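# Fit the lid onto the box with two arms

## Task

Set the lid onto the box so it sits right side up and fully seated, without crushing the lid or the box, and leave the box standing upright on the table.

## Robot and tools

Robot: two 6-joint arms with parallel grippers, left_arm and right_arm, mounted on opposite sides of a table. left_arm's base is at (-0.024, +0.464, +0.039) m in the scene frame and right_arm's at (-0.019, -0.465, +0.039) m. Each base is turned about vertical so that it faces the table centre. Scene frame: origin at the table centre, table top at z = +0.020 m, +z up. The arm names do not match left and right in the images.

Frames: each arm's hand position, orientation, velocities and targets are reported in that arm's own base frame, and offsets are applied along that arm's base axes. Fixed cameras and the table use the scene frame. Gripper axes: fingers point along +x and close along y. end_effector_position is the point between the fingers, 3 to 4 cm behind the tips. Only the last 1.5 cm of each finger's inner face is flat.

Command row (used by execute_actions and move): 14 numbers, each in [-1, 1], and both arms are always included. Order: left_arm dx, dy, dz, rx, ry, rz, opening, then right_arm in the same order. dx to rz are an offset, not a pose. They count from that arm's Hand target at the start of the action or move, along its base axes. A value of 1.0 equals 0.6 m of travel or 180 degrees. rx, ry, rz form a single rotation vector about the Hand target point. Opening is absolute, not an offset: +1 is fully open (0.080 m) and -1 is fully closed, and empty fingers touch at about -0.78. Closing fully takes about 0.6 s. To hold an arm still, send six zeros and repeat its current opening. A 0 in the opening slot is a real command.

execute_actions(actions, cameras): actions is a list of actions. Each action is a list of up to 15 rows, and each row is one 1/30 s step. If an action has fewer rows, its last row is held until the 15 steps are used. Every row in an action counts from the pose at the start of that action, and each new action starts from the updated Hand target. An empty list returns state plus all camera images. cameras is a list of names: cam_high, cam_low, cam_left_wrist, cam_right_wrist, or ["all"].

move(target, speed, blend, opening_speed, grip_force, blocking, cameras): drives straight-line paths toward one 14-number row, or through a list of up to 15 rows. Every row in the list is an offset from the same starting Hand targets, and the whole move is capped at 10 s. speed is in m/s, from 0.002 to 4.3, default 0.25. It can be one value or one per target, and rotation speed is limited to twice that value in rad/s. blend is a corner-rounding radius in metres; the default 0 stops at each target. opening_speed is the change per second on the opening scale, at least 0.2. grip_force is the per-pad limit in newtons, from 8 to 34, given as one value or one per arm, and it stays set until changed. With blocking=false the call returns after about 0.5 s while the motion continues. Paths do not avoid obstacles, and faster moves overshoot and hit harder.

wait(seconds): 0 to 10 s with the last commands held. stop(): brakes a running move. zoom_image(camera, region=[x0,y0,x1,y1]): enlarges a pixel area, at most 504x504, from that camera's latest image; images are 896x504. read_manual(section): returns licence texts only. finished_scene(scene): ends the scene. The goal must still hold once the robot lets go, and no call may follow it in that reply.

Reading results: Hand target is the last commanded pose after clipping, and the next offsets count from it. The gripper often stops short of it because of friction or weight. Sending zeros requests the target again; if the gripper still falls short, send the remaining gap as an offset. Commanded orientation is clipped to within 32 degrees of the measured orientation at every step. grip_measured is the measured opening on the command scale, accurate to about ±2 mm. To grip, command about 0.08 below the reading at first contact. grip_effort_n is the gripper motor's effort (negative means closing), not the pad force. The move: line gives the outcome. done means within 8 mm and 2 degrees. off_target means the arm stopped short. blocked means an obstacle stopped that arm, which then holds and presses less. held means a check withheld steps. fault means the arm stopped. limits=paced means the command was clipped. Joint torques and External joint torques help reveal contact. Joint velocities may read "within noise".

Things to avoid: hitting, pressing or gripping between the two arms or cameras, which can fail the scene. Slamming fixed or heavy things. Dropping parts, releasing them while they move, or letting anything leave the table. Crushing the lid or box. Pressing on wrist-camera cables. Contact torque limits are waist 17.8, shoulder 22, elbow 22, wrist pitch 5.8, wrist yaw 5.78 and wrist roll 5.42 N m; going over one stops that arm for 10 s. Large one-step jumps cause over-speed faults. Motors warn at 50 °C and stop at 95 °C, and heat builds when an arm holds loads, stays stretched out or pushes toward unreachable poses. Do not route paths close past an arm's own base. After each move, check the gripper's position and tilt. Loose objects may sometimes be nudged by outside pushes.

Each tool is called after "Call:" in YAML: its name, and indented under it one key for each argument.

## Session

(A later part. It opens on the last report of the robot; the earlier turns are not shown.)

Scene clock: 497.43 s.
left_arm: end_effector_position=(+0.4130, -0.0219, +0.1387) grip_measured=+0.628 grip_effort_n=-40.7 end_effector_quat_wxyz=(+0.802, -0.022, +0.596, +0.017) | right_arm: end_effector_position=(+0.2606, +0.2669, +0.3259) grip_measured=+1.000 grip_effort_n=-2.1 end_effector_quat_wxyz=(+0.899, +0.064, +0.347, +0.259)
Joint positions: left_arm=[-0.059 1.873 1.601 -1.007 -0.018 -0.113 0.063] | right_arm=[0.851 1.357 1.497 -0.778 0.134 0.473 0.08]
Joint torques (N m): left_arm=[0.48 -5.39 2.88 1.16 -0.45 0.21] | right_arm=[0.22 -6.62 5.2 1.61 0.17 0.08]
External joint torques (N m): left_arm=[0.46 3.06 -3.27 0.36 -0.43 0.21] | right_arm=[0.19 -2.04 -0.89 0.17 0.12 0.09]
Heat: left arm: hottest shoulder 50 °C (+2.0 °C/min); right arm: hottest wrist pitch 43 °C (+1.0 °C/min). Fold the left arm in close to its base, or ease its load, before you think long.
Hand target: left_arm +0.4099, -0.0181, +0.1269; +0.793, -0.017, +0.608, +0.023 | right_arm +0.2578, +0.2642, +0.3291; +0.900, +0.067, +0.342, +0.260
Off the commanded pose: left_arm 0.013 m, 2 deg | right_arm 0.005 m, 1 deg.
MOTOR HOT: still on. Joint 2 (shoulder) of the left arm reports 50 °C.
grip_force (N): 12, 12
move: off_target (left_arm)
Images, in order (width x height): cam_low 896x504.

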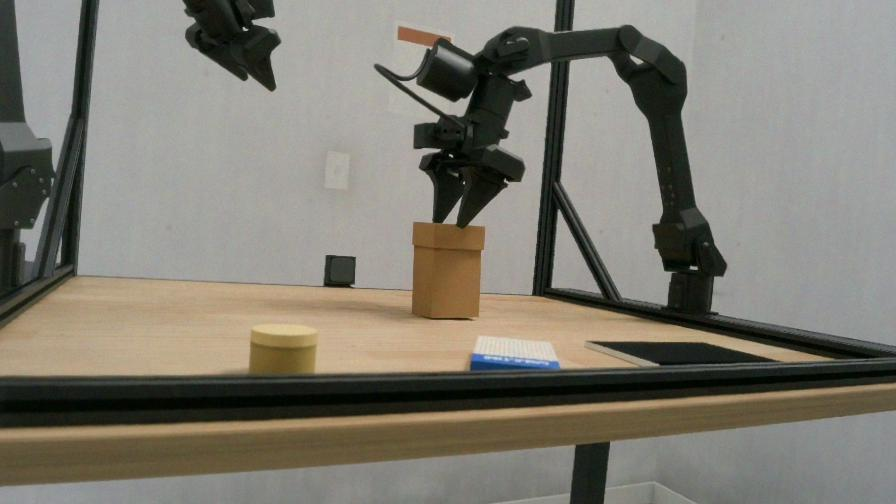

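Call:
move:
  target:
    - [0.002,-0.003,0.02,0,0,0,0.48,0,0,0,0,0,0,1]
    - [0.002,-0.003,0.045,0,0,0,0.48,0,0,0,0,0,0,1]
    - [-0.0048,-0.0198,0.06,-0.0389,0.0389,0,0.48,0,0,0,0,0,0,1]
  speed: [0.04,0.08,0.1]
  cameras: ["cam_low","cam_left_wrist"]

Call:
zoom_image:
  camera: "cam_low"
  region: [390, 180, 510, 330]

Call:
zoom_image:
  camera: "cam_left_wrist"
  region: [270, 60, 690, 260]

Scene clock: 536.37 s.
left_arm: end_effector_position=(+0.4041, -0.0302, +0.1646) grip_measured=+0.628 grip_effort_n=-40.7 end_effector_quat_wxyz=(+0.753, -0.061, +0.655, -0.014) | right_arm: end_effector_position=(+0.2606, +0.2669, +0.3259) grip_measured=+1.000 grip_effort_n=-1.6 end_effector_quat_wxyz=(+0.899, +0.064, +0.347, +0.259)
Joint positions: left_arm=[-0.04 1.971 1.863 -1.315 0.095 -0.113 0.063] | right_arm=[0.851 1.357 1.497 -0.778 0.134 0.473 0.08]
Joint torques (N m): left_arm=[0.18 -5.99 6.15 0.56 0.24 -0.12] | right_arm=[0.1 -6.96 5.2 1.59 0.17 0.09]
External joint torques (N m): left_arm=[0.17 2.89 0.28 -0.02 0.19 -0.12] | right_arm=[0.1 -2.4 -0.89 0.14 0.11 0.1]
Heat: left arm: hottest shoulder 47 °C (-4.0 °C/min); right arm: hottest wrist pitch 43 °C (+1.0 °C/min).
Hand target: left_arm +0.4070, -0.0300, +0.1630; +0.752, -0.064, +0.656, -0.013 | right_arm +0.2578, +0.2642, +0.3291; +0.900, +0.067, +0.342, +0.260
Off the commanded pose: left_arm 0.003 m, 0 deg | right_arm 0.005 m, 1 deg.
MOTOR HOT: cleared for the motors of the left arm.
grip_force (N): 12, 12
move: done
camera_calibration:
cam_left_wrist: T_world_to_cam=[[0.088873, -0.987201, 0.132424, -0.0831827], [-0.969846, -0.055476, 0.237322, 0.381174], [-0.226938, -0.149523, -0.962363, 0.320568], [0, 0, 0, 1]] pos_world=[0.449822, -0.0130399, 0.229057]
Images, in order (width x height): cam_low 896x504, cam_left_wrist 896x504.

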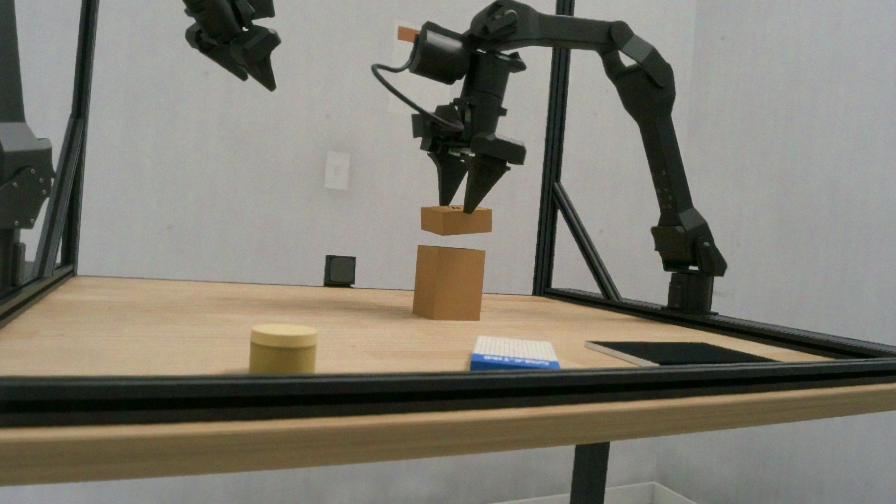

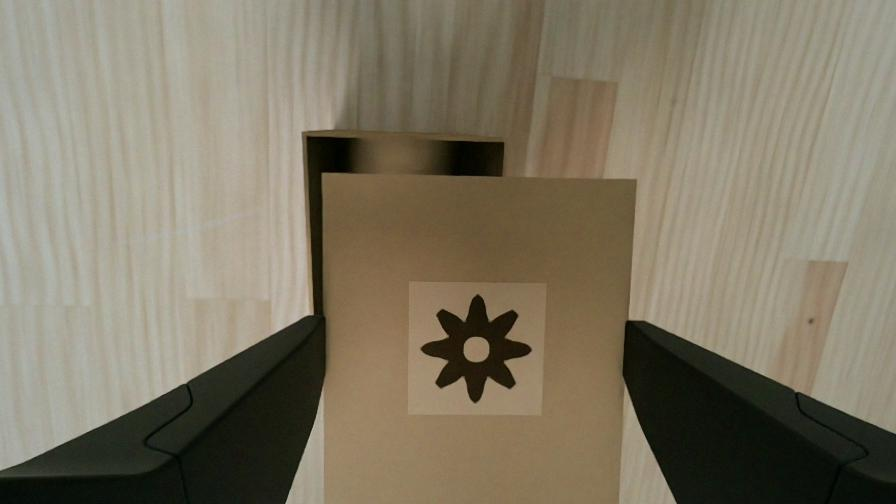

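Scaled by 3.360 from the camera's 896x504 image, which has a finer 1280x720 frame.

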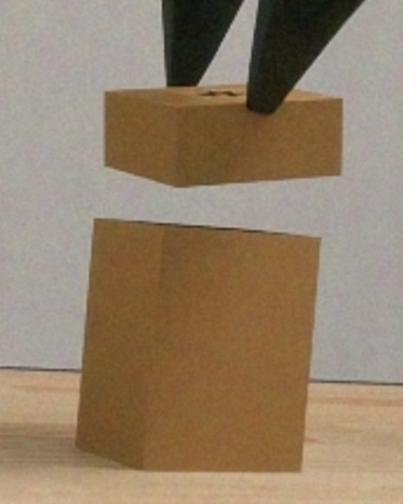

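Scaled by 1.200 from the camera's 896x504 image, which has a finer 1280x720 frame.

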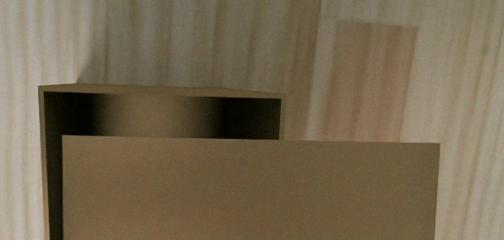

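Call:
move:
  target:
    - [0.0267,0.0313,-0.0183,0,0,0,0.48,0,0,0,0,0,0,1]
    - [0.0267,0.0313,-0.0408,0,0,0,0.48,0,0,0,0,0,0,1]
    - [0.0108,0.0242,-0.0317,0,0,0,0.48,0,0,0,0,0,0,1]
    - [0.0033,0.0167,-0.05,0.0389,-0.0389,0,0.48,0,0,0,0,0,0,1]
  speed: [0.1,0.06,0.05,0.05]
  cameras: ["cam_low","cam_left_wrist"]

Call:
zoom_image:
  camera: "cam_low"
  region: [390, 180, 510, 330]

Scene clock: 617.90 s.
left_arm: end_effector_position=(+0.4121, -0.0199, +0.1399) grip_measured=+0.628 grip_effort_n=-40.7 end_effector_quat_wxyz=(+0.799, -0.020, +0.601, +0.020) | right_arm: end_effector_position=(+0.2606, +0.2669, +0.3259) grip_measured=+1.000 grip_effort_n=-1.6 end_effector_quat_wxyz=(+0.899, +0.064, +0.347, +0.259)
Joint positions: left_arm=[-0.057 1.879 1.618 -1.029 -0.023 -0.11 0.063] | right_arm=[0.851 1.357 1.497 -0.778 0.134 0.473 0.08]
Joint torques (N m): left_arm=[-0.32 -6.6 3.09 1.21 -0.28 -0.14] | right_arm=[0.35 -6.93 5.05 1.55 0.18 0.11]
External joint torques (N m): left_arm=[-0.33 1.82 -3.03 0.42 -0.26 -0.14] | right_arm=[0.34 -2.37 -1.04 0.11 0.12 0.12]
Heat: left arm: hottest shoulder 46 °C (+0.0 °C/min); right arm: hottest wrist pitch 43 °C (+0.0 °C/min).
Hand target: left_arm +0.4089, -0.0199, +0.1330; +0.793, -0.017, +0.608, +0.023 | right_arm +0.2578, +0.2642, +0.3291; +0.900, +0.067, +0.342, +0.260
Off the commanded pose: left_arm 0.008 m, 1 deg | right_arm 0.005 m, 1 deg.
grip_force (N): 12, 12
move: done
camera_calibration:
cam_left_wrist: T_world_to_cam=[[0.0818015, -0.996024, 0.0352915, -0.0541313], [-0.992423, -0.0781462, 0.0948182, 0.424185], [-0.0916833, -0.0427804, -0.994869, 0.251103], [0, 0, 0, 1]] pos_world=[0.448421, -0.0100253, 0.211504]
Images, in order (width x height): cam_low 896x504, cam_left_wrist 896x504.

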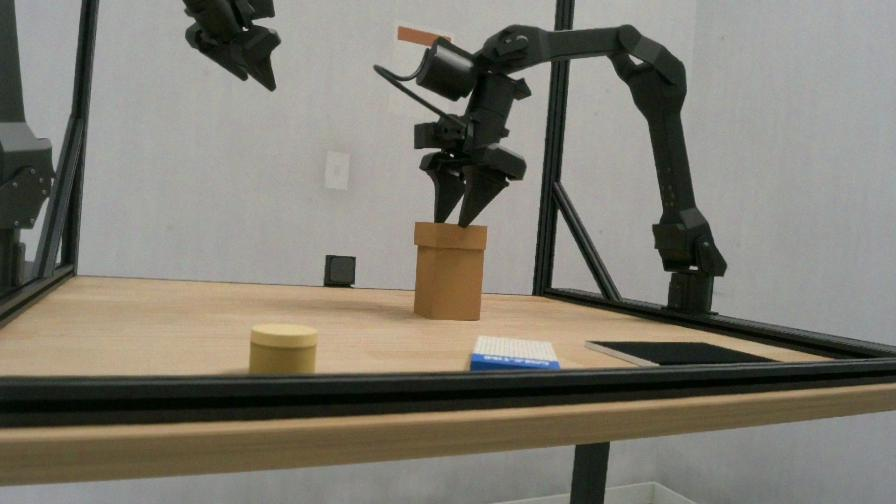

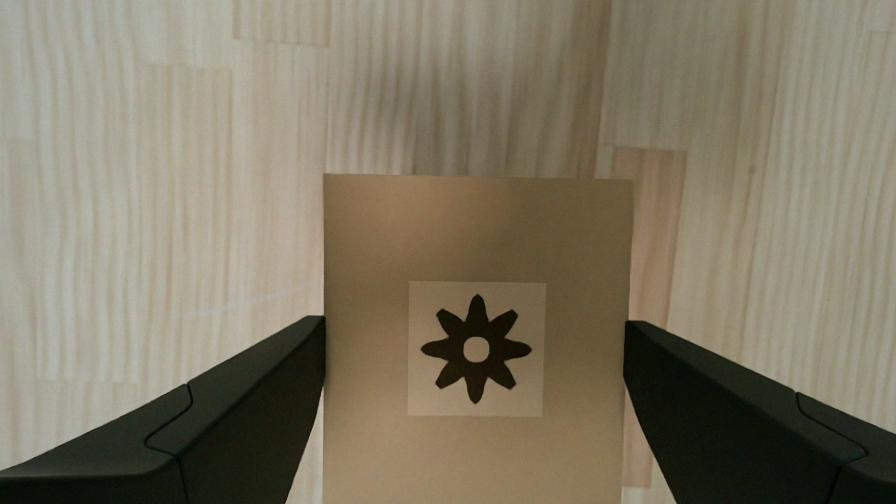

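Scaled by 3.360 from the camera's 896x504 image, which has a finer 1280x720 frame.

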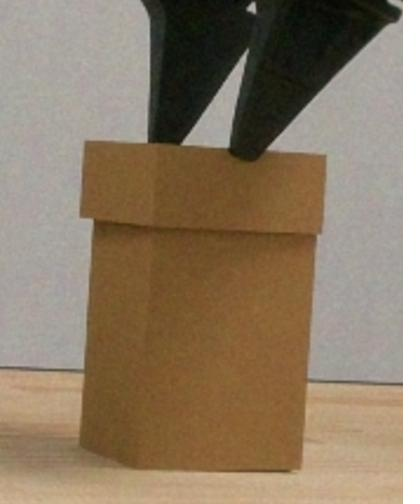

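Call:
move:
  target:
    - [0.001,0.001,0.0117,0,0,-0.025,0.48,0,0,0,0,0,0,1]
    - [0.001,0.001,-0.0083,0,0,-0.025,0.48,0,0,0,0,0,0,1]
  speed: [0.06,0.04]
  cameras: ["cam_low","cam_left_wrist"]

Call:
zoom_image:
  camera: "cam_low"
  region: [390, 180, 510, 330]

Scene clock: 644.37 s.
left_arm: end_effector_position=(+0.4132, -0.0201, +0.1390) grip_measured=+0.628 grip_effort_n=-40.7 end_effector_quat_wxyz=(+0.803, +0.005, +0.597, -0.007) | right_arm: end_effector_position=(+0.2606, +0.2669, +0.3259) grip_measured=+1.000 grip_effort_n=-1.6 end_effector_quat_wxyz=(+0.899, +0.064, +0.347, +0.259)
Joint positions: left_arm=[-0.052 1.874 1.603 -1.008 -0.01 -0.033 0.063] | right_arm=[0.851 1.357 1.497 -0.778 0.134 0.473 0.08]
Joint torques (N m): left_arm=[0.22 -5.84 2.71 1.2 0.08 0.19] | right_arm=[0.1 -6.69 5.24 1.59 0.25 0.09]
External joint torques (N m): left_arm=[0.17 2.64 -3.45 0.41 0.09 0.19] | right_arm=[0.07 -2.15 -0.82 0.16 0.2 0.1]
Heat: left arm: hottest shoulder 46 °C (+0.0 °C/min); right arm: hottest wrist pitch 43 °C (+0.0 °C/min).
Hand target: left_arm +0.4095, -0.0194, +0.1280; +0.794, +0.007, +0.608, -0.009 | right_arm +0.2578, +0.2642, +0.3291; +0.900, +0.067, +0.342, +0.260
Off the commanded pose: left_arm 0.012 m, 2 deg | right_arm 0.005 m, 1 deg.
grip_force (N): 12, 12
move: off_target (left_arm)
camera_calibration:
cam_left_wrist: T_world_to_cam=[[0.0087399, -0.99957, 0.0279892, -0.0232574], [-0.99655, -0.0063965, 0.0827463, 0.430198], [-0.0825317, -0.0286159, -0.996178, 0.246982], [0, 0, 0, 1]] pos_world=[0.449301, -0.013428, 0.211092]
Images, in order (width x height): cam_low 896x504, cam_left_wrist 896x504.

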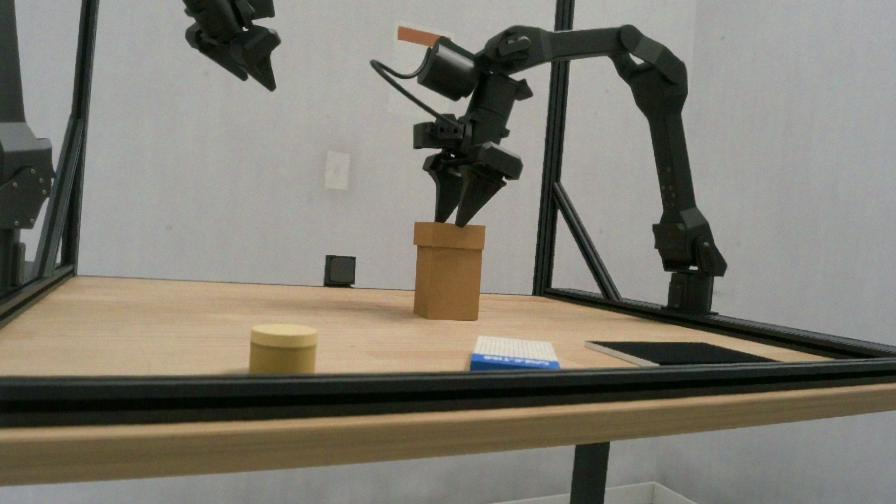

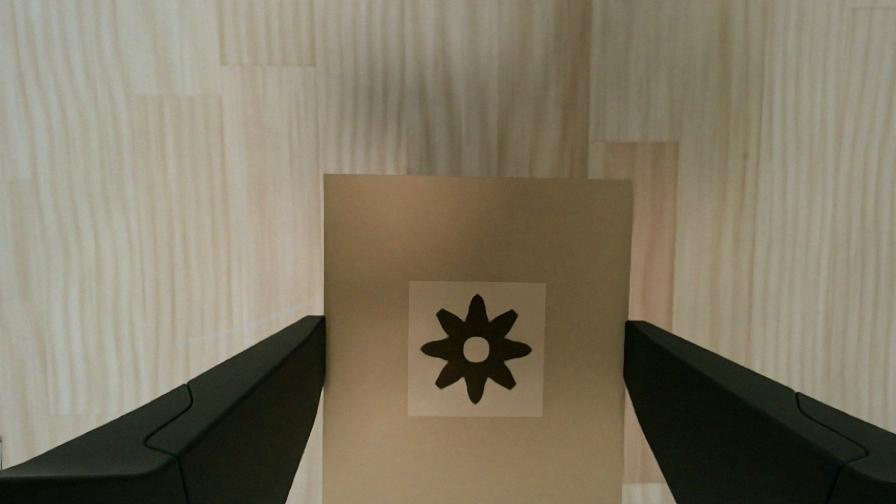

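Scaled by 3.360 from the camera's 896x504 image, which has a finer 1280x720 frame.

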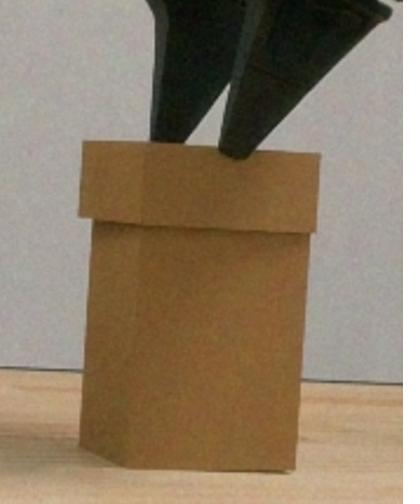

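Call:
zoom_image:
  camera: "cam_low"
  region: [405, 212, 495, 262]

Call:
execute_actions:
  actions: []
  cameras: ["cam_right_wrist","cam_high"]

Call:
zoom_image:
  camera: "cam_high"
  region: [360, 170, 460, 260]

Scaled by 5.600 from the camera's 896x504 image, which has a finer 1280x720 frame.

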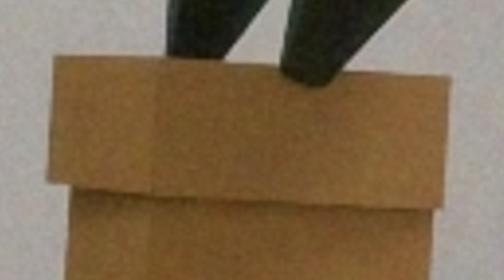

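Scene clock: 657.13 s.
left_arm: end_effector_position=(+0.4133, -0.0201, +0.1390) grip_measured=+0.628 grip_effort_n=-40.2 end_effector_quat_wxyz=(+0.803, +0.005, +0.596, -0.007) | right_arm: end_effector_position=(+0.2606, +0.2669, +0.3259) grip_measured=+1.000 grip_effort_n=-1.6 end_effector_quat_wxyz=(+0.899, +0.064, +0.347, +0.259)
Joint positions: left_arm=[-0.052 1.874 1.603 -1.008 -0.01 -0.033 0.063] | right_arm=[0.851 1.357 1.497 -0.778 0.134 0.473 0.08]
Joint velocities: within noise
Joint torques (N m): left_arm=[0.25 -5.81 2.77 1.2 0.07 0.21] | right_arm=[0.14 -6.83 5.41 1.54 0.2 0.09]
External joint torques (N m): left_arm=[0.25 2.64 -3.36 0.41 0.08 0.21] | right_arm=[0.12 -2.27 -0.7 0.09 0.15 0.1]
Motor temperatures (°C): left_arm=[29 46 36 41 32 32] | right_arm=[31 40 37 43 33 34]
Heat: left arm: hottest shoulder 46 °C (+0.0 °C/min); right arm: hottest wrist pitch 43 °C (+0.0 °C/min).
Hand target: left_arm +0.4096, -0.0194, +0.1280; +0.794, +0.007, +0.608, -0.009 | right_arm +0.2578, +0.2642, +0.3291; +0.900, +0.067, +0.342, +0.260
Tool commands: left_gripper/opening=+0.48 right_gripper/opening=+1.0
Off the commanded pose: left_arm 0.012 m, 2 deg | right_arm 0.005 m, 1 deg.
grip_force (N): 12, 12
camera_calibration:
cam_right_wrist: T_world_to_cam=[[0.47031, -0.831665, -0.295199, 0.206235], [-0.825112, -0.295737, -0.481384, 0.478803], [0.313049, 0.469972, -0.825304, 0.137491], [0, 0, 0, 1]] pos_world=[0.25503, 0.248501, 0.404841]
Images, in order (width x height): cam_high 896x504, cam_right_wrist 896x504.

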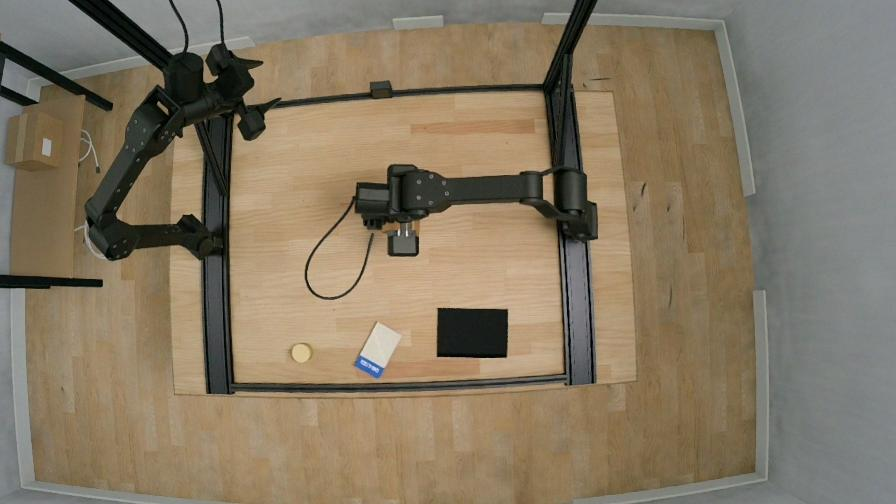

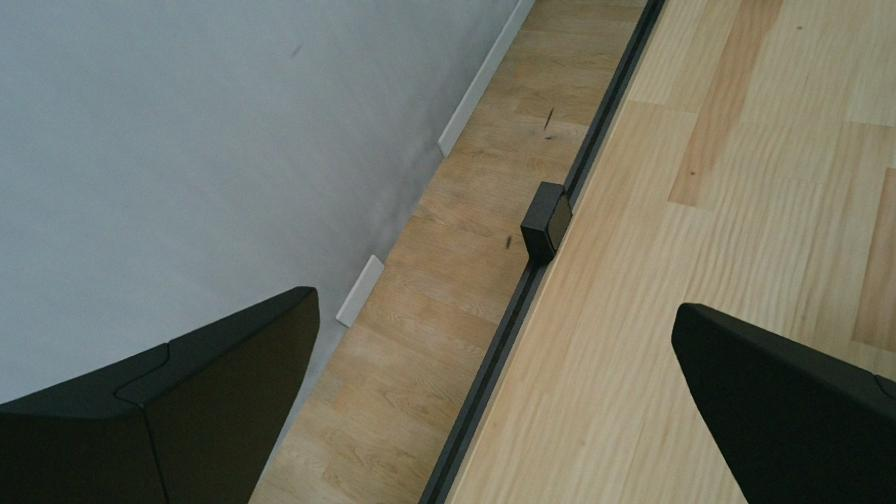

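Scaled by 5.040 from the camera's 896x504 image, which has a finer 1280x720 frame.

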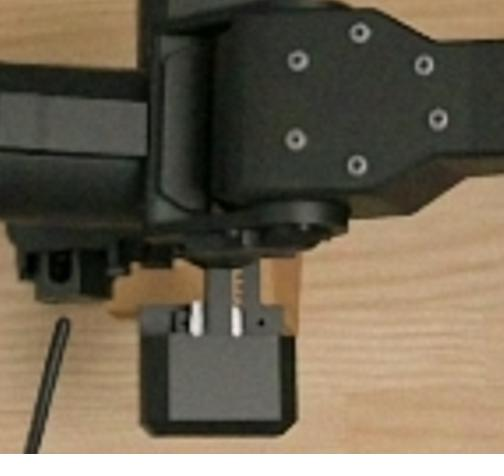

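Call:
move:
  target:
    - [0,0,0.03,0,0,0,0.48,0,0,0,0,0,0,1]
    - [-0.02,0.0015,0.05,0,0,-0.021,0.48,0,0,0,0,0,0,1]
  speed: [0.06,0.1]
  cameras: ["cam_low","cam_left_wrist"]

Call:
zoom_image:
  camera: "cam_low"
  region: [390, 180, 510, 330]

Call:
zoom_image:
  camera: "cam_left_wrist"
  region: [300, 80, 660, 260]

Scene clock: 709.07 s.
left_arm: end_effector_position=(+0.3985, -0.0188, +0.1530) grip_measured=+0.628 grip_effort_n=-40.2 end_effector_quat_wxyz=(+0.789, +0.027, +0.613, -0.032) | right_arm: end_effector_position=(+0.2606, +0.2669, +0.3259) grip_measured=+1.000 grip_effort_n=-1.6 end_effector_quat_wxyz=(+0.899, +0.064, +0.347, +0.259)
Joint positions: left_arm=[-0.045 1.85 1.637 -1.108 0.007 0.039 0.063] | right_arm=[0.851 1.357 1.497 -0.778 0.134 0.473 0.08]
Joint torques (N m): left_arm=[0.22 -8.08 4.93 0.8 0.19 0.21] | right_arm=[0.37 -6.84 5.45 1.59 0.19 0.08]
External joint torques (N m): left_arm=[0.16 0.1 -1.12 0.07 0.19 0.21] | right_arm=[0.37 -2.32 -0.6 0.15 0.14 0.1]
Heat: left arm: hottest shoulder 45 °C (-1.0 °C/min); right arm: hottest wrist pitch 43 °C (+0.0 °C/min).
Hand target: left_arm +0.3976, -0.0184, +0.1580; +0.793, +0.027, +0.608, -0.035 | right_arm +0.2578, +0.2642, +0.3291; +0.900, +0.067, +0.342, +0.260
Off the commanded pose: left_arm 0.005 m, 1 deg | right_arm 0.005 m, 1 deg.
grip_force (N): 12, 12
move: done
camera_calibration:
cam_left_wrist: T_world_to_cam=[[-0.0560002, -0.998153, 0.0235637, 0.00435466], [-0.990543, 0.058503, 0.124102, 0.406814], [-0.125251, -0.0163912, -0.99199, 0.276392], [0, 0, 0, 1]] pos_world=[0.437829, -0.0149228, 0.223589]
Images, in order (width x height): cam_low 896x504, cam_left_wrist 896x504.

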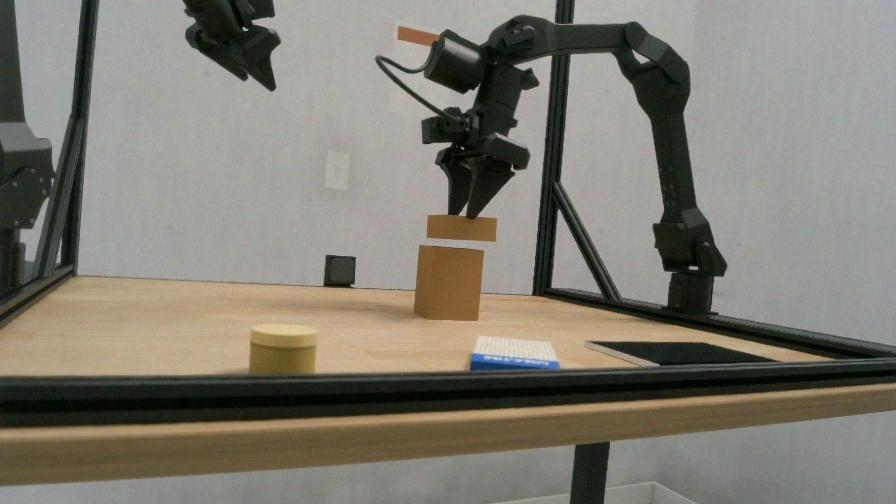

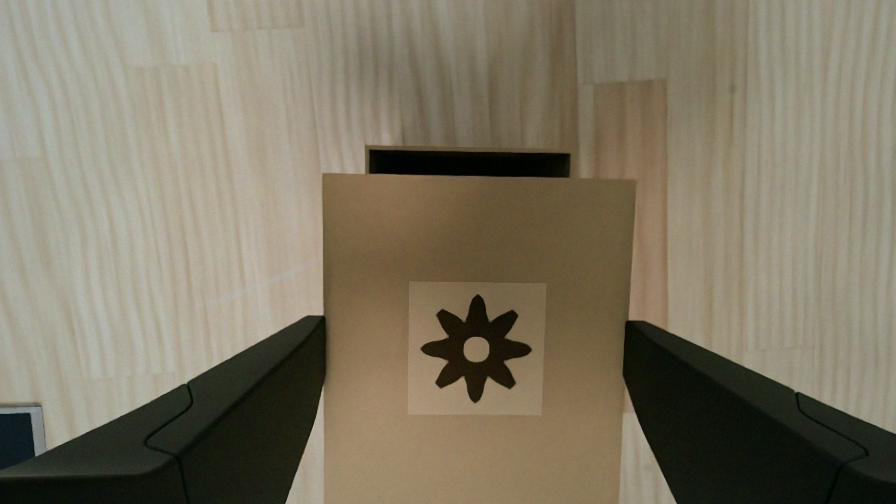

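Scaled by 3.360 from the camera's 896x504 image, which has a finer 1280x720 frame.

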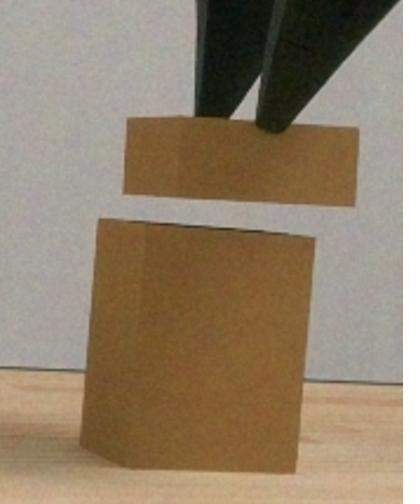

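Scaled by 1.400 from the camera's 896x504 image, which has a finer 1280x720 frame.

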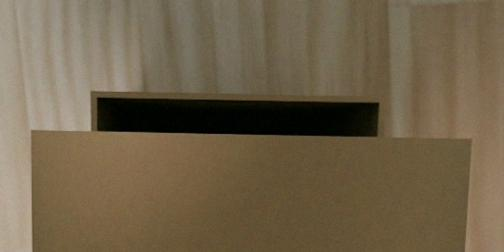

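Call:
move:
  target:
    - [0.0248,-0.0022,-0.0092,0,0,0,0.48,0,0,0,0,0,0,1]
    - [0.0248,-0.0022,-0.0192,0,0,0,0.48,0,0,0,0,0,0,1]
  speed: [0.08,0.05]
  cameras: ["cam_low"]

Call:
zoom_image:
  camera: "cam_low"
  region: [405, 202, 495, 262]

Scene clock: 753.23 s.
left_arm: end_effector_position=(+0.4132, -0.0194, +0.1537) grip_measured=+0.628 grip_effort_n=-40.2 end_effector_quat_wxyz=(+0.798, +0.027, +0.601, -0.032) | right_arm: end_effector_position=(+0.2606, +0.2669, +0.3259) grip_measured=+1.000 grip_effort_n=-2.1 end_effector_quat_wxyz=(+0.899, +0.064, +0.347, +0.259)
Joint positions: left_arm=[-0.045 1.883 1.677 -1.084 0.007 0.039 0.063] | right_arm=[0.851 1.357 1.497 -0.778 0.134 0.473 0.08]
Joint torques (N m): left_arm=[0.09 -5.79 3.94 1.18 0.17 0.12] | right_arm=[0.13 -6.6 5.36 1.58 0.22 0.07]
External joint torques (N m): left_arm=[0.13 2.71 -2.19 0.4 0.16 0.11] | right_arm=[0.17 -2.08 -0.66 0.15 0.16 0.09]
Motor temperatures (°C): left_arm=[29 55 38 40 32 32] | right_arm=[31 40 37 43 33 34]
Heat: left arm: hottest shoulder 55 °C (+10.1 °C/min); right arm: hottest wrist pitch 43 °C (+0.0 °C/min). Fold the left arm in close to its base, or ease its load, before you think long.
Hand target: left_arm +0.4125, -0.0197, +0.1465; +0.793, +0.027, +0.608, -0.034 | right_arm +0.2578, +0.2642, +0.3291; +0.900, +0.067, +0.342, +0.260
Off the commanded pose: left_arm 0.007 m, 1 deg | right_arm 0.005 m, 1 deg.
MOTOR HOT: joint 2 (shoulder) of the left arm reports 55 °C; the controller stops that arm at 95 °C. To cool a motor, set the load down, stop pushing, or move to a pose that needs little force.
grip_force (N): 12, 12
move: done
Images, in order (width x height): cam_low 896x504.

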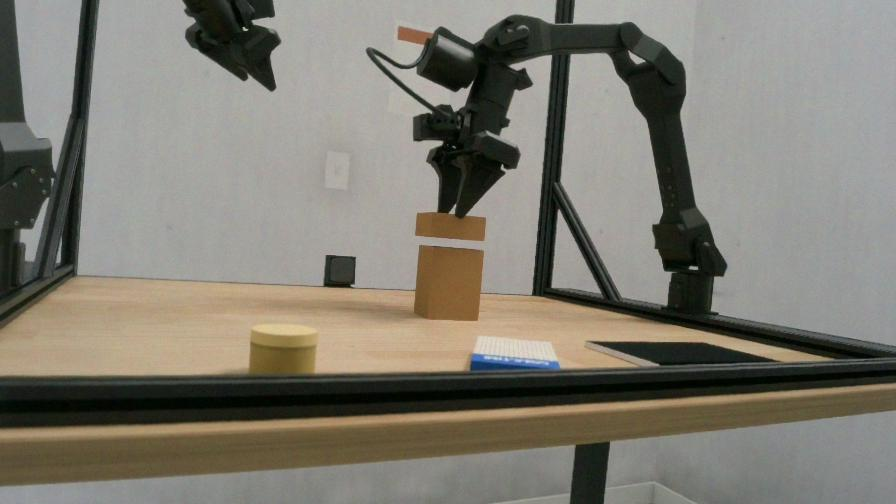

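Scaled by 5.600 from the camera's 896x504 image, which has a finer 1280x720 frame.

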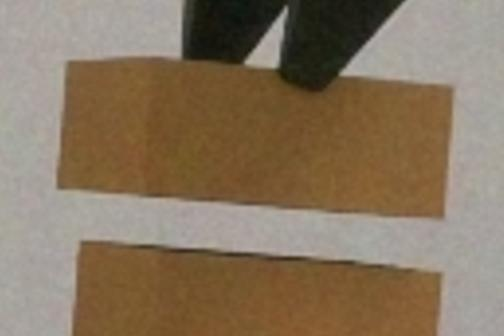

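Call:
move:
  target:
    - [-0.0092,-0.0005,0,0,0,0,0.48,0,0,0,0,0,0,1]
  speed: 0.05
  cameras: []

Scene clock: 779.47 s.
left_arm: end_effector_position=(+0.4089, -0.0193, +0.1453) grip_measured=+0.628 grip_effort_n=-40.2 end_effector_quat_wxyz=(+0.792, +0.027, +0.609, -0.032) | right_arm: end_effector_position=(+0.2606, +0.2669, +0.3259) grip_measured=+1.000 grip_effort_n=-1.6 end_effector_quat_wxyz=(+0.899, +0.064, +0.347, +0.259)
Joint positions: left_arm=[-0.045 1.883 1.649 -1.077 0.007 0.039 0.063] | right_arm=[0.851 1.357 1.497 -0.778 0.134 0.473 0.08]
Joint torques (N m): left_arm=[-0.08 -8.03 3.89 1.13 0.15 0.07] | right_arm=[0.26 -6.9 5.25 1.6 0.19 0.02]
External joint torques (N m): left_arm=[-0.06 0.39 -2.2 0.37 0.15 0.07] | right_arm=[0.27 -2.27 -0.89 0.14 0.13 0.03]
Heat: left arm: hottest shoulder 52 °C (+3.0 °C/min); right arm: hottest wrist pitch 43 °C (+0.0 °C/min). Fold the left arm in close to its base, or ease its load, before you think long.
Hand target: left_arm +0.4070, -0.0200, +0.1465; +0.793, +0.027, +0.608, -0.034 | right_arm +0.2578, +0.2642, +0.3291; +0.900, +0.067, +0.342, +0.260
Off the commanded pose: left_arm 0.002 m, 0 deg | right_arm 0.005 m, 1 deg.
MOTOR HOT: still on. Joint 2 (shoulder) of the left arm reports 52 °C.
grip_force (N): 12, 12
move: done
No camera images: "cameras" was empty.

Call:
move:
  target:
    - [0.0042,-0.0005,-0.0067,0,0,0,0.48,0,0,0,0,0,0,1]
  speed: 0.05
  cameras: ["cam_low"]

Call:
zoom_image:
  camera: "cam_low"
  region: [405, 202, 495, 262]

Scene clock: 799.67 s.
left_arm: end_effector_position=(+0.4109, -0.0193, +0.1451) grip_measured=+0.628 grip_effort_n=-40.7 end_effector_quat_wxyz=(+0.795, +0.027, +0.605, -0.032) | right_arm: end_effector_position=(+0.2606, +0.2669, +0.3259) grip_measured=+1.000 grip_effort_n=-1.6 end_effector_quat_wxyz=(+0.899, +0.064, +0.347, +0.259)
Joint positions: left_arm=[-0.045 1.883 1.646 -1.064 0.007 0.039 0.063] | right_arm=[0.851 1.357 1.497 -0.778 0.134 0.473 0.08]
Joint torques (N m): left_arm=[-0.05 -7 4.03 1.16 0.16 0.06] | right_arm=[0.25 -6.72 5.01 1.57 0.21 0.09]
External joint torques (N m): left_arm=[-0.06 1.45 -2.04 0.41 0.15 0.06] | right_arm=[0.28 -2.15 -1.09 0.12 0.15 0.1]
Motor temperatures (°C): left_arm=[29 55 37 41 32 31] | right_arm=[31 41 37 43 33 34]
Heat: left arm: hottest shoulder 55 °C (+1.0 °C/min); right arm: hottest wrist pitch 43 °C (+0.0 °C/min). Fold the left arm in close to its base, or ease its load, before you think long.
Hand target: left_arm +0.4095, -0.0203, +0.1424; +0.793, +0.027, +0.608, -0.034 | right_arm +0.2578, +0.2642, +0.3291; +0.900, +0.067, +0.342, +0.260
Off the commanded pose: left_arm 0.003 m, 0 deg | right_arm 0.005 m, 1 deg.
MOTOR HOT: still on. Joint 2 (shoulder) of the left arm reports 55 °C.
grip_force (N): 12, 12
move: done
Images, in order (width x height): cam_low 896x504.

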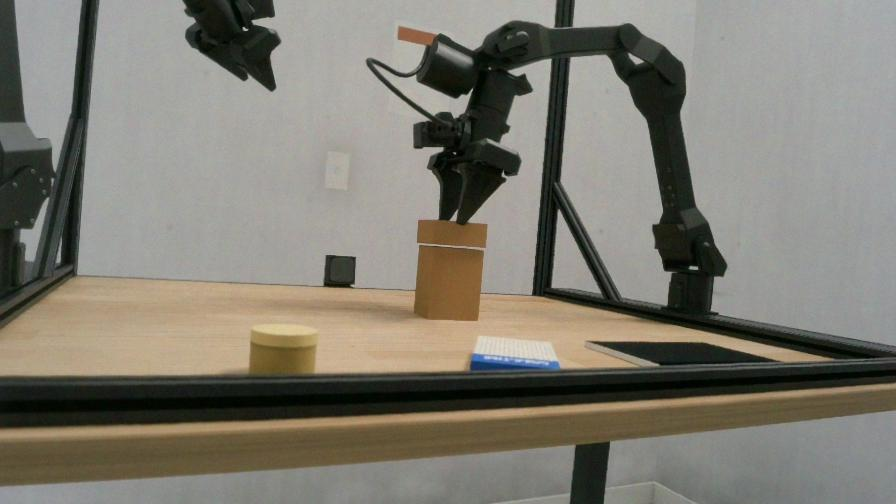

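Scaled by 5.600 from the camera's 896x504 image, which has a finer 1280x720 frame.

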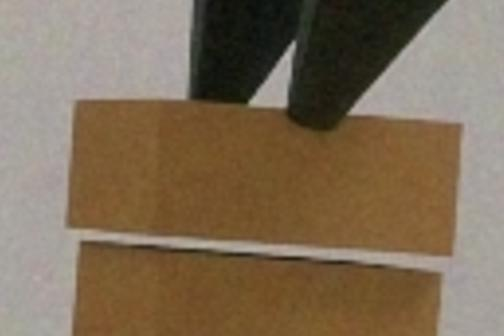

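Call:
move:
  target:
    - [0,-0.001,-0.0267,0,0,0,0.48,0,0,0,0,0,0,1]
  speed: 0.05
  cameras: ["cam_low","cam_left_wrist"]

Call:
zoom_image:
  camera: "cam_low"
  region: [390, 190, 510, 330]

Scene clock: 814.87 s.
left_arm: end_effector_position=(+0.4135, -0.0198, +0.1387) grip_measured=+0.628 grip_effort_n=-40.7 end_effector_quat_wxyz=(+0.803, +0.026, +0.595, -0.033) | right_arm: end_effector_position=(+0.2606, +0.2669, +0.3259) grip_measured=+1.000 grip_effort_n=-1.6 end_effector_quat_wxyz=(+0.899, +0.064, +0.347, +0.259)
Joint positions: left_arm=[-0.045 1.872 1.599 -1.002 0.009 0.039 0.063] | right_arm=[0.851 1.357 1.497 -0.778 0.134 0.473 0.08]
Joint torques (N m): left_arm=[-0.3 -5.54 2.65 1.22 0.05 -0.02] | right_arm=[0.09 -6.95 4.94 1.59 0.24 0.1]
External joint torques (N m): left_arm=[-0.31 2.94 -3.54 0.41 0.05 -0.02] | right_arm=[0.11 -2.35 -1.21 0.13 0.18 0.11]
Heat: left arm: hottest shoulder 54 °C (+0.0 °C/min); right arm: hottest wrist pitch 44 °C (+1.0 °C/min). Fold the left arm in close to its base, or ease its load, before you think long.
Hand target: left_arm +0.4095, -0.0209, +0.1264; +0.793, +0.027, +0.608, -0.035 | right_arm +0.2578, +0.2642, +0.3291; +0.900, +0.067, +0.342, +0.260
Off the commanded pose: left_arm 0.013 m, 2 deg | right_arm 0.005 m, 1 deg.
MOTOR HOT: still on. Joint 2 (shoulder) of the left arm reports 54 °C.
grip_force (N): 12, 12
move: off_target (left_arm)
camera_calibration:
cam_left_wrist: T_world_to_cam=[[-0.0577122, -0.998016, 0.0251835, 0.00494774], [-0.995067, 0.059544, 0.0793516, 0.431581], [-0.0806936, -0.0204797, -0.996529, 0.246113], [0, 0, 0, 1]] pos_world=[0.449598, -0.0157198, 0.210887]
Images, in order (width x height): cam_low 896x504, cam_left_wrist 896x504.

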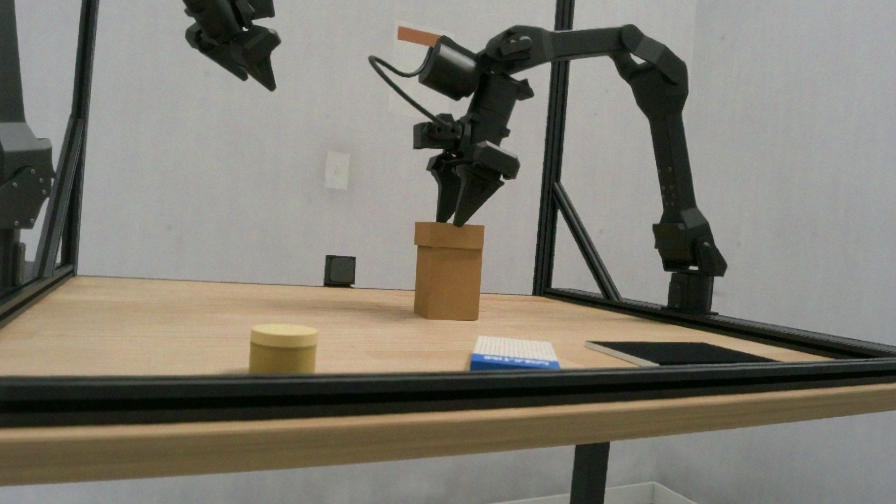

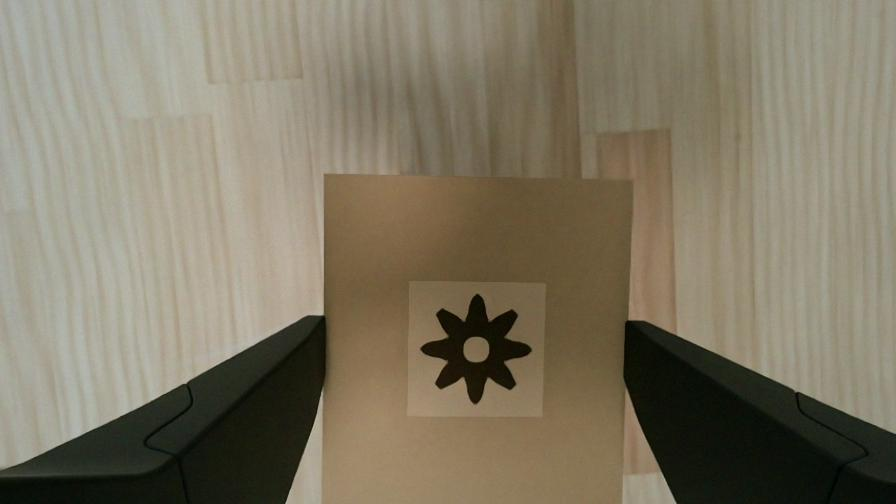

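Scaled by 3.600 from the camera's 896x504 image, which has a finer 1280x720 frame.

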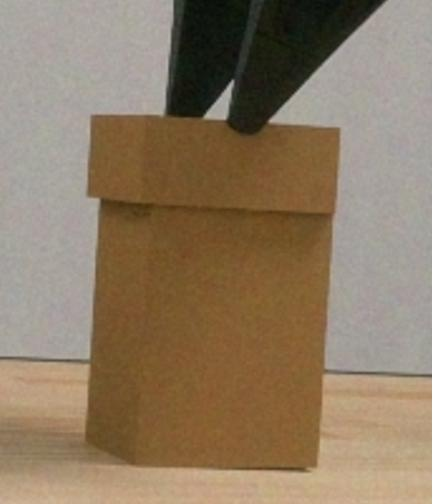

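Call:
move:
  target:
    - [-0.006,0,0.01,0,0,0,0.48,0,0,0,0,0,0,1]
    - [-0.012,0,0.01,0,0,0,0.48,0,0,0,0,0,0,1]
  speed: 0.04
  cameras: ["cam_low"]

Call:
zoom_image:
  camera: "cam_low"
  region: [390, 190, 510, 330]

Scene clock: 831.10 s.
left_arm: end_effector_position=(+0.4085, -0.0196, +0.1399) grip_measured=+0.628 grip_effort_n=-40.7 end_effector_quat_wxyz=(+0.802, +0.026, +0.596, -0.033) | right_arm: end_effector_position=(+0.2606, +0.2669, +0.3259) grip_measured=+1.000 grip_effort_n=-1.6 end_effector_quat_wxyz=(+0.899, +0.064, +0.347, +0.259)
Joint positions: left_arm=[-0.045 1.855 1.584 -1.008 0.009 0.039 0.063] | right_arm=[0.851 1.357 1.497 -0.778 0.134 0.473 0.08]
Joint torques (N m): left_arm=[-0.44 -6.78 2.77 0.46 0.04 -0.04] | right_arm=[0.2 -6.88 5.1 1.58 0.18 0.11]
External joint torques (N m): left_arm=[-0.45 1.54 -3.38 -0.35 0.04 -0.04] | right_arm=[0.23 -2.33 -0.96 0.15 0.12 0.13]
Heat: left arm: hottest shoulder 52 °C (+0.0 °C/min); right arm: hottest wrist pitch 44 °C (+1.0 °C/min). Fold the left arm in close to its base, or ease its load, before you think long.
Hand target: left_arm +0.4024, -0.0209, +0.1325; +0.793, +0.027, +0.608, -0.035 | right_arm +0.2578, +0.2642, +0.3291; +0.900, +0.067, +0.342, +0.260
Off the commanded pose: left_arm 0.010 m, 2 deg | right_arm 0.005 m, 1 deg.
MOTOR HOT: still on. Joint 2 (shoulder) of the left arm reports 52 °C.
grip_force (N): 12, 12
move: off_target (left_arm)
Images, in order (width x height): cam_low 896x504.

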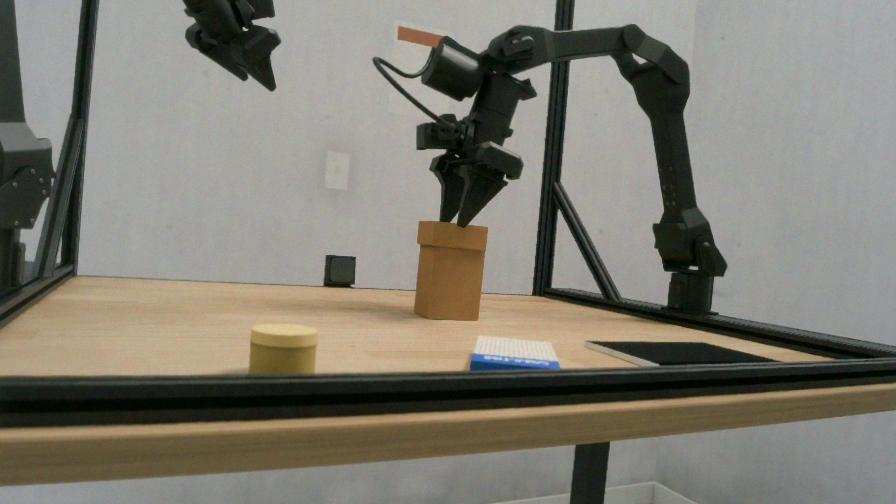

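Scaled by 3.600 from the camera's 896x504 image, which has a finer 1280x720 frame.

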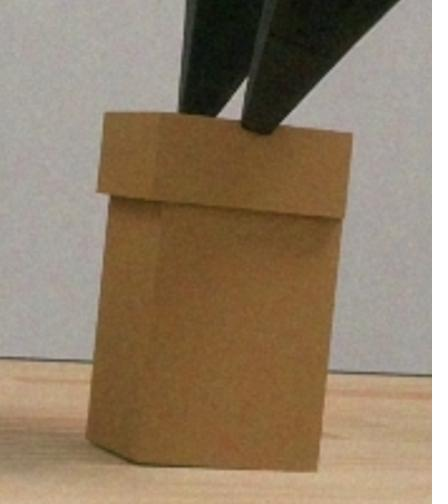

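Call:
move:
  target:
    - [0.0118,0.0007,0.0217,0,0,0,0.48,-0.0297,-0.3803,-0.3485,-0.0441,-0.2254,-0.1713,1]
  speed: 0.3
  cameras: ["cam_low","cam_right_wrist"]

Call:
zoom_image:
  camera: "cam_low"
  region: [390, 190, 510, 330]

Scene clock: 869.50 s.
left_arm: end_effector_position=(+0.4064, -0.0195, +0.1464) grip_measured=+0.628 grip_effort_n=-40.2 end_effector_quat_wxyz=(+0.793, +0.026, +0.607, -0.033) | right_arm: end_effector_position=(+0.2412, +0.0365, +0.1231) grip_measured=+1.000 grip_effort_n=-2.1 end_effector_quat_wxyz=(+0.995, -0.001, +0.095, -0.017)
Joint positions: left_arm=[-0.045 1.87 1.634 -1.072 0.009 0.039 0.063] | right_arm=[0.419 0.56 0.006 0.342 0.445 0.087 0.08]
Joint torques (N m): left_arm=[-0.18 -5.6 6.34 0.81 0.06 0.04] | right_arm=[-0.27 -1.03 5.2 1.7 -0.15 0.08]
External joint torques (N m): left_arm=[-0.23 2.78 0.22 0.05 0.06 0.04] | right_arm=[-0.26 -0.75 -1.18 0.15 -0.21 0.07]
Heat: left arm: hottest shoulder 52 °C (-2.0 °C/min); right arm: hottest wrist pitch 44 °C (+1.0 °C/min). Fold the left arm in close to its base, or ease its load, before you think long.
Hand target: left_arm +0.4094, -0.0205, +0.1455; +0.793, +0.027, +0.608, -0.035 | right_arm +0.2400, +0.0360, +0.1200; +1.000, +0.000, +0.000, +0.000
Off the commanded pose: left_arm 0.003 m, 0 deg | right_arm 0.003 m, 11 deg.
MOTOR HOT: still on. Joint 2 (shoulder) of the left arm reports 52 °C.
joint sent to its limit (right arm) — joint 3 (elbow), lower limit, where the elbow is as bent as it goes. The joint targets are off in orientation, not in position.
grip_force (N): 12, 12
move: off_target (right_arm)
camera_calibration:
cam_right_wrist: T_world_to_cam=[[0.0150497, -0.999455, 0.0293937, 0.0398182], [-0.552019, -0.032816, -0.833185, 0.264875], [0.833695, -0.00368672, -0.552212, -0.0574491], [0, 0, 0, 1]] pos_world=[0.193512, 0.0482768, 0.187795]
Images, in order (width x height): cam_low 896x504, cam_right_wrist 896x504.

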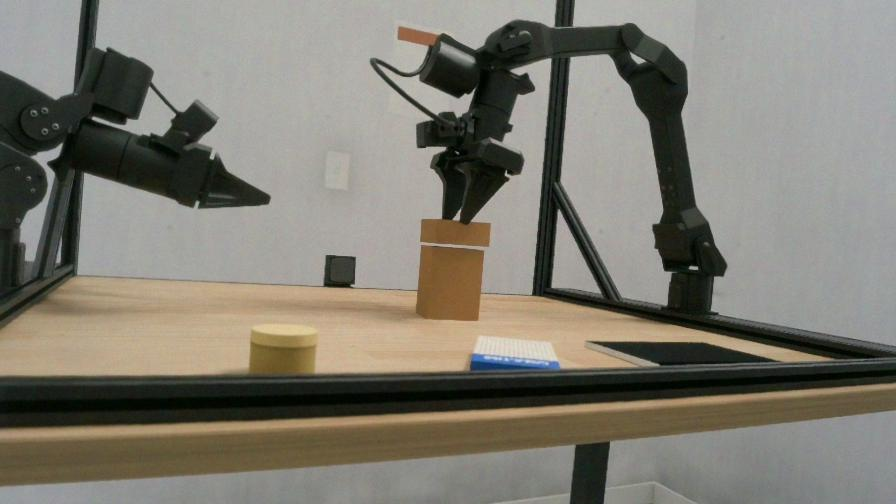

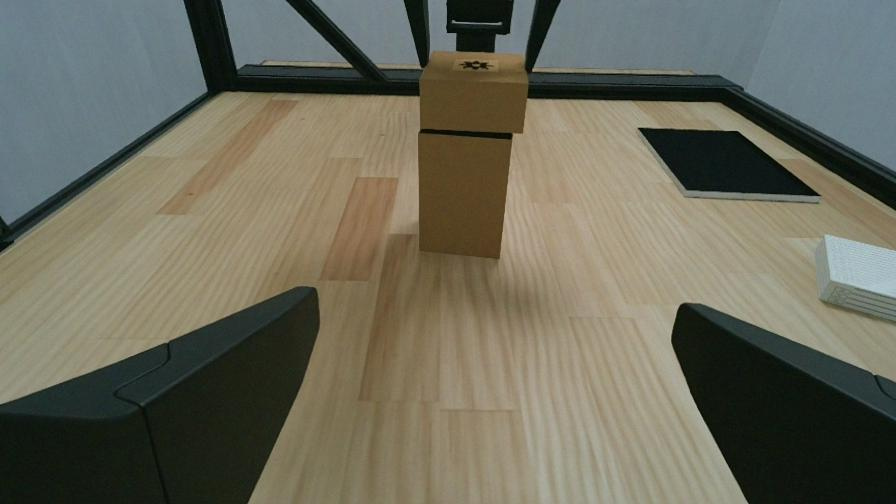

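Scaled by 3.600 from the camera's 896x504 image, which has a finer 1280x720 frame.

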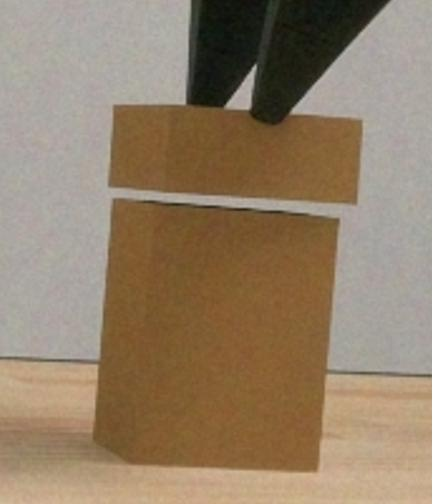

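Call:
zoom_image:
  camera: "cam_right_wrist"
  region: [390, 30, 560, 160]

Scaled by 2.965 from the camera's 896x504 image, which has a finer 1280x720 frame.

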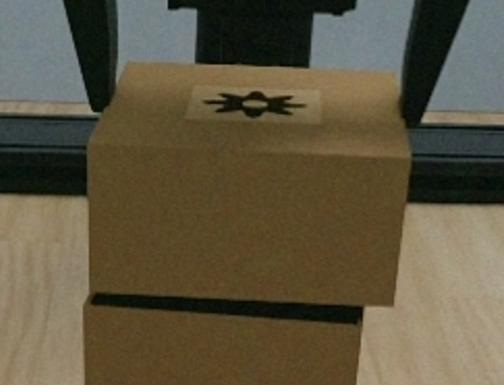

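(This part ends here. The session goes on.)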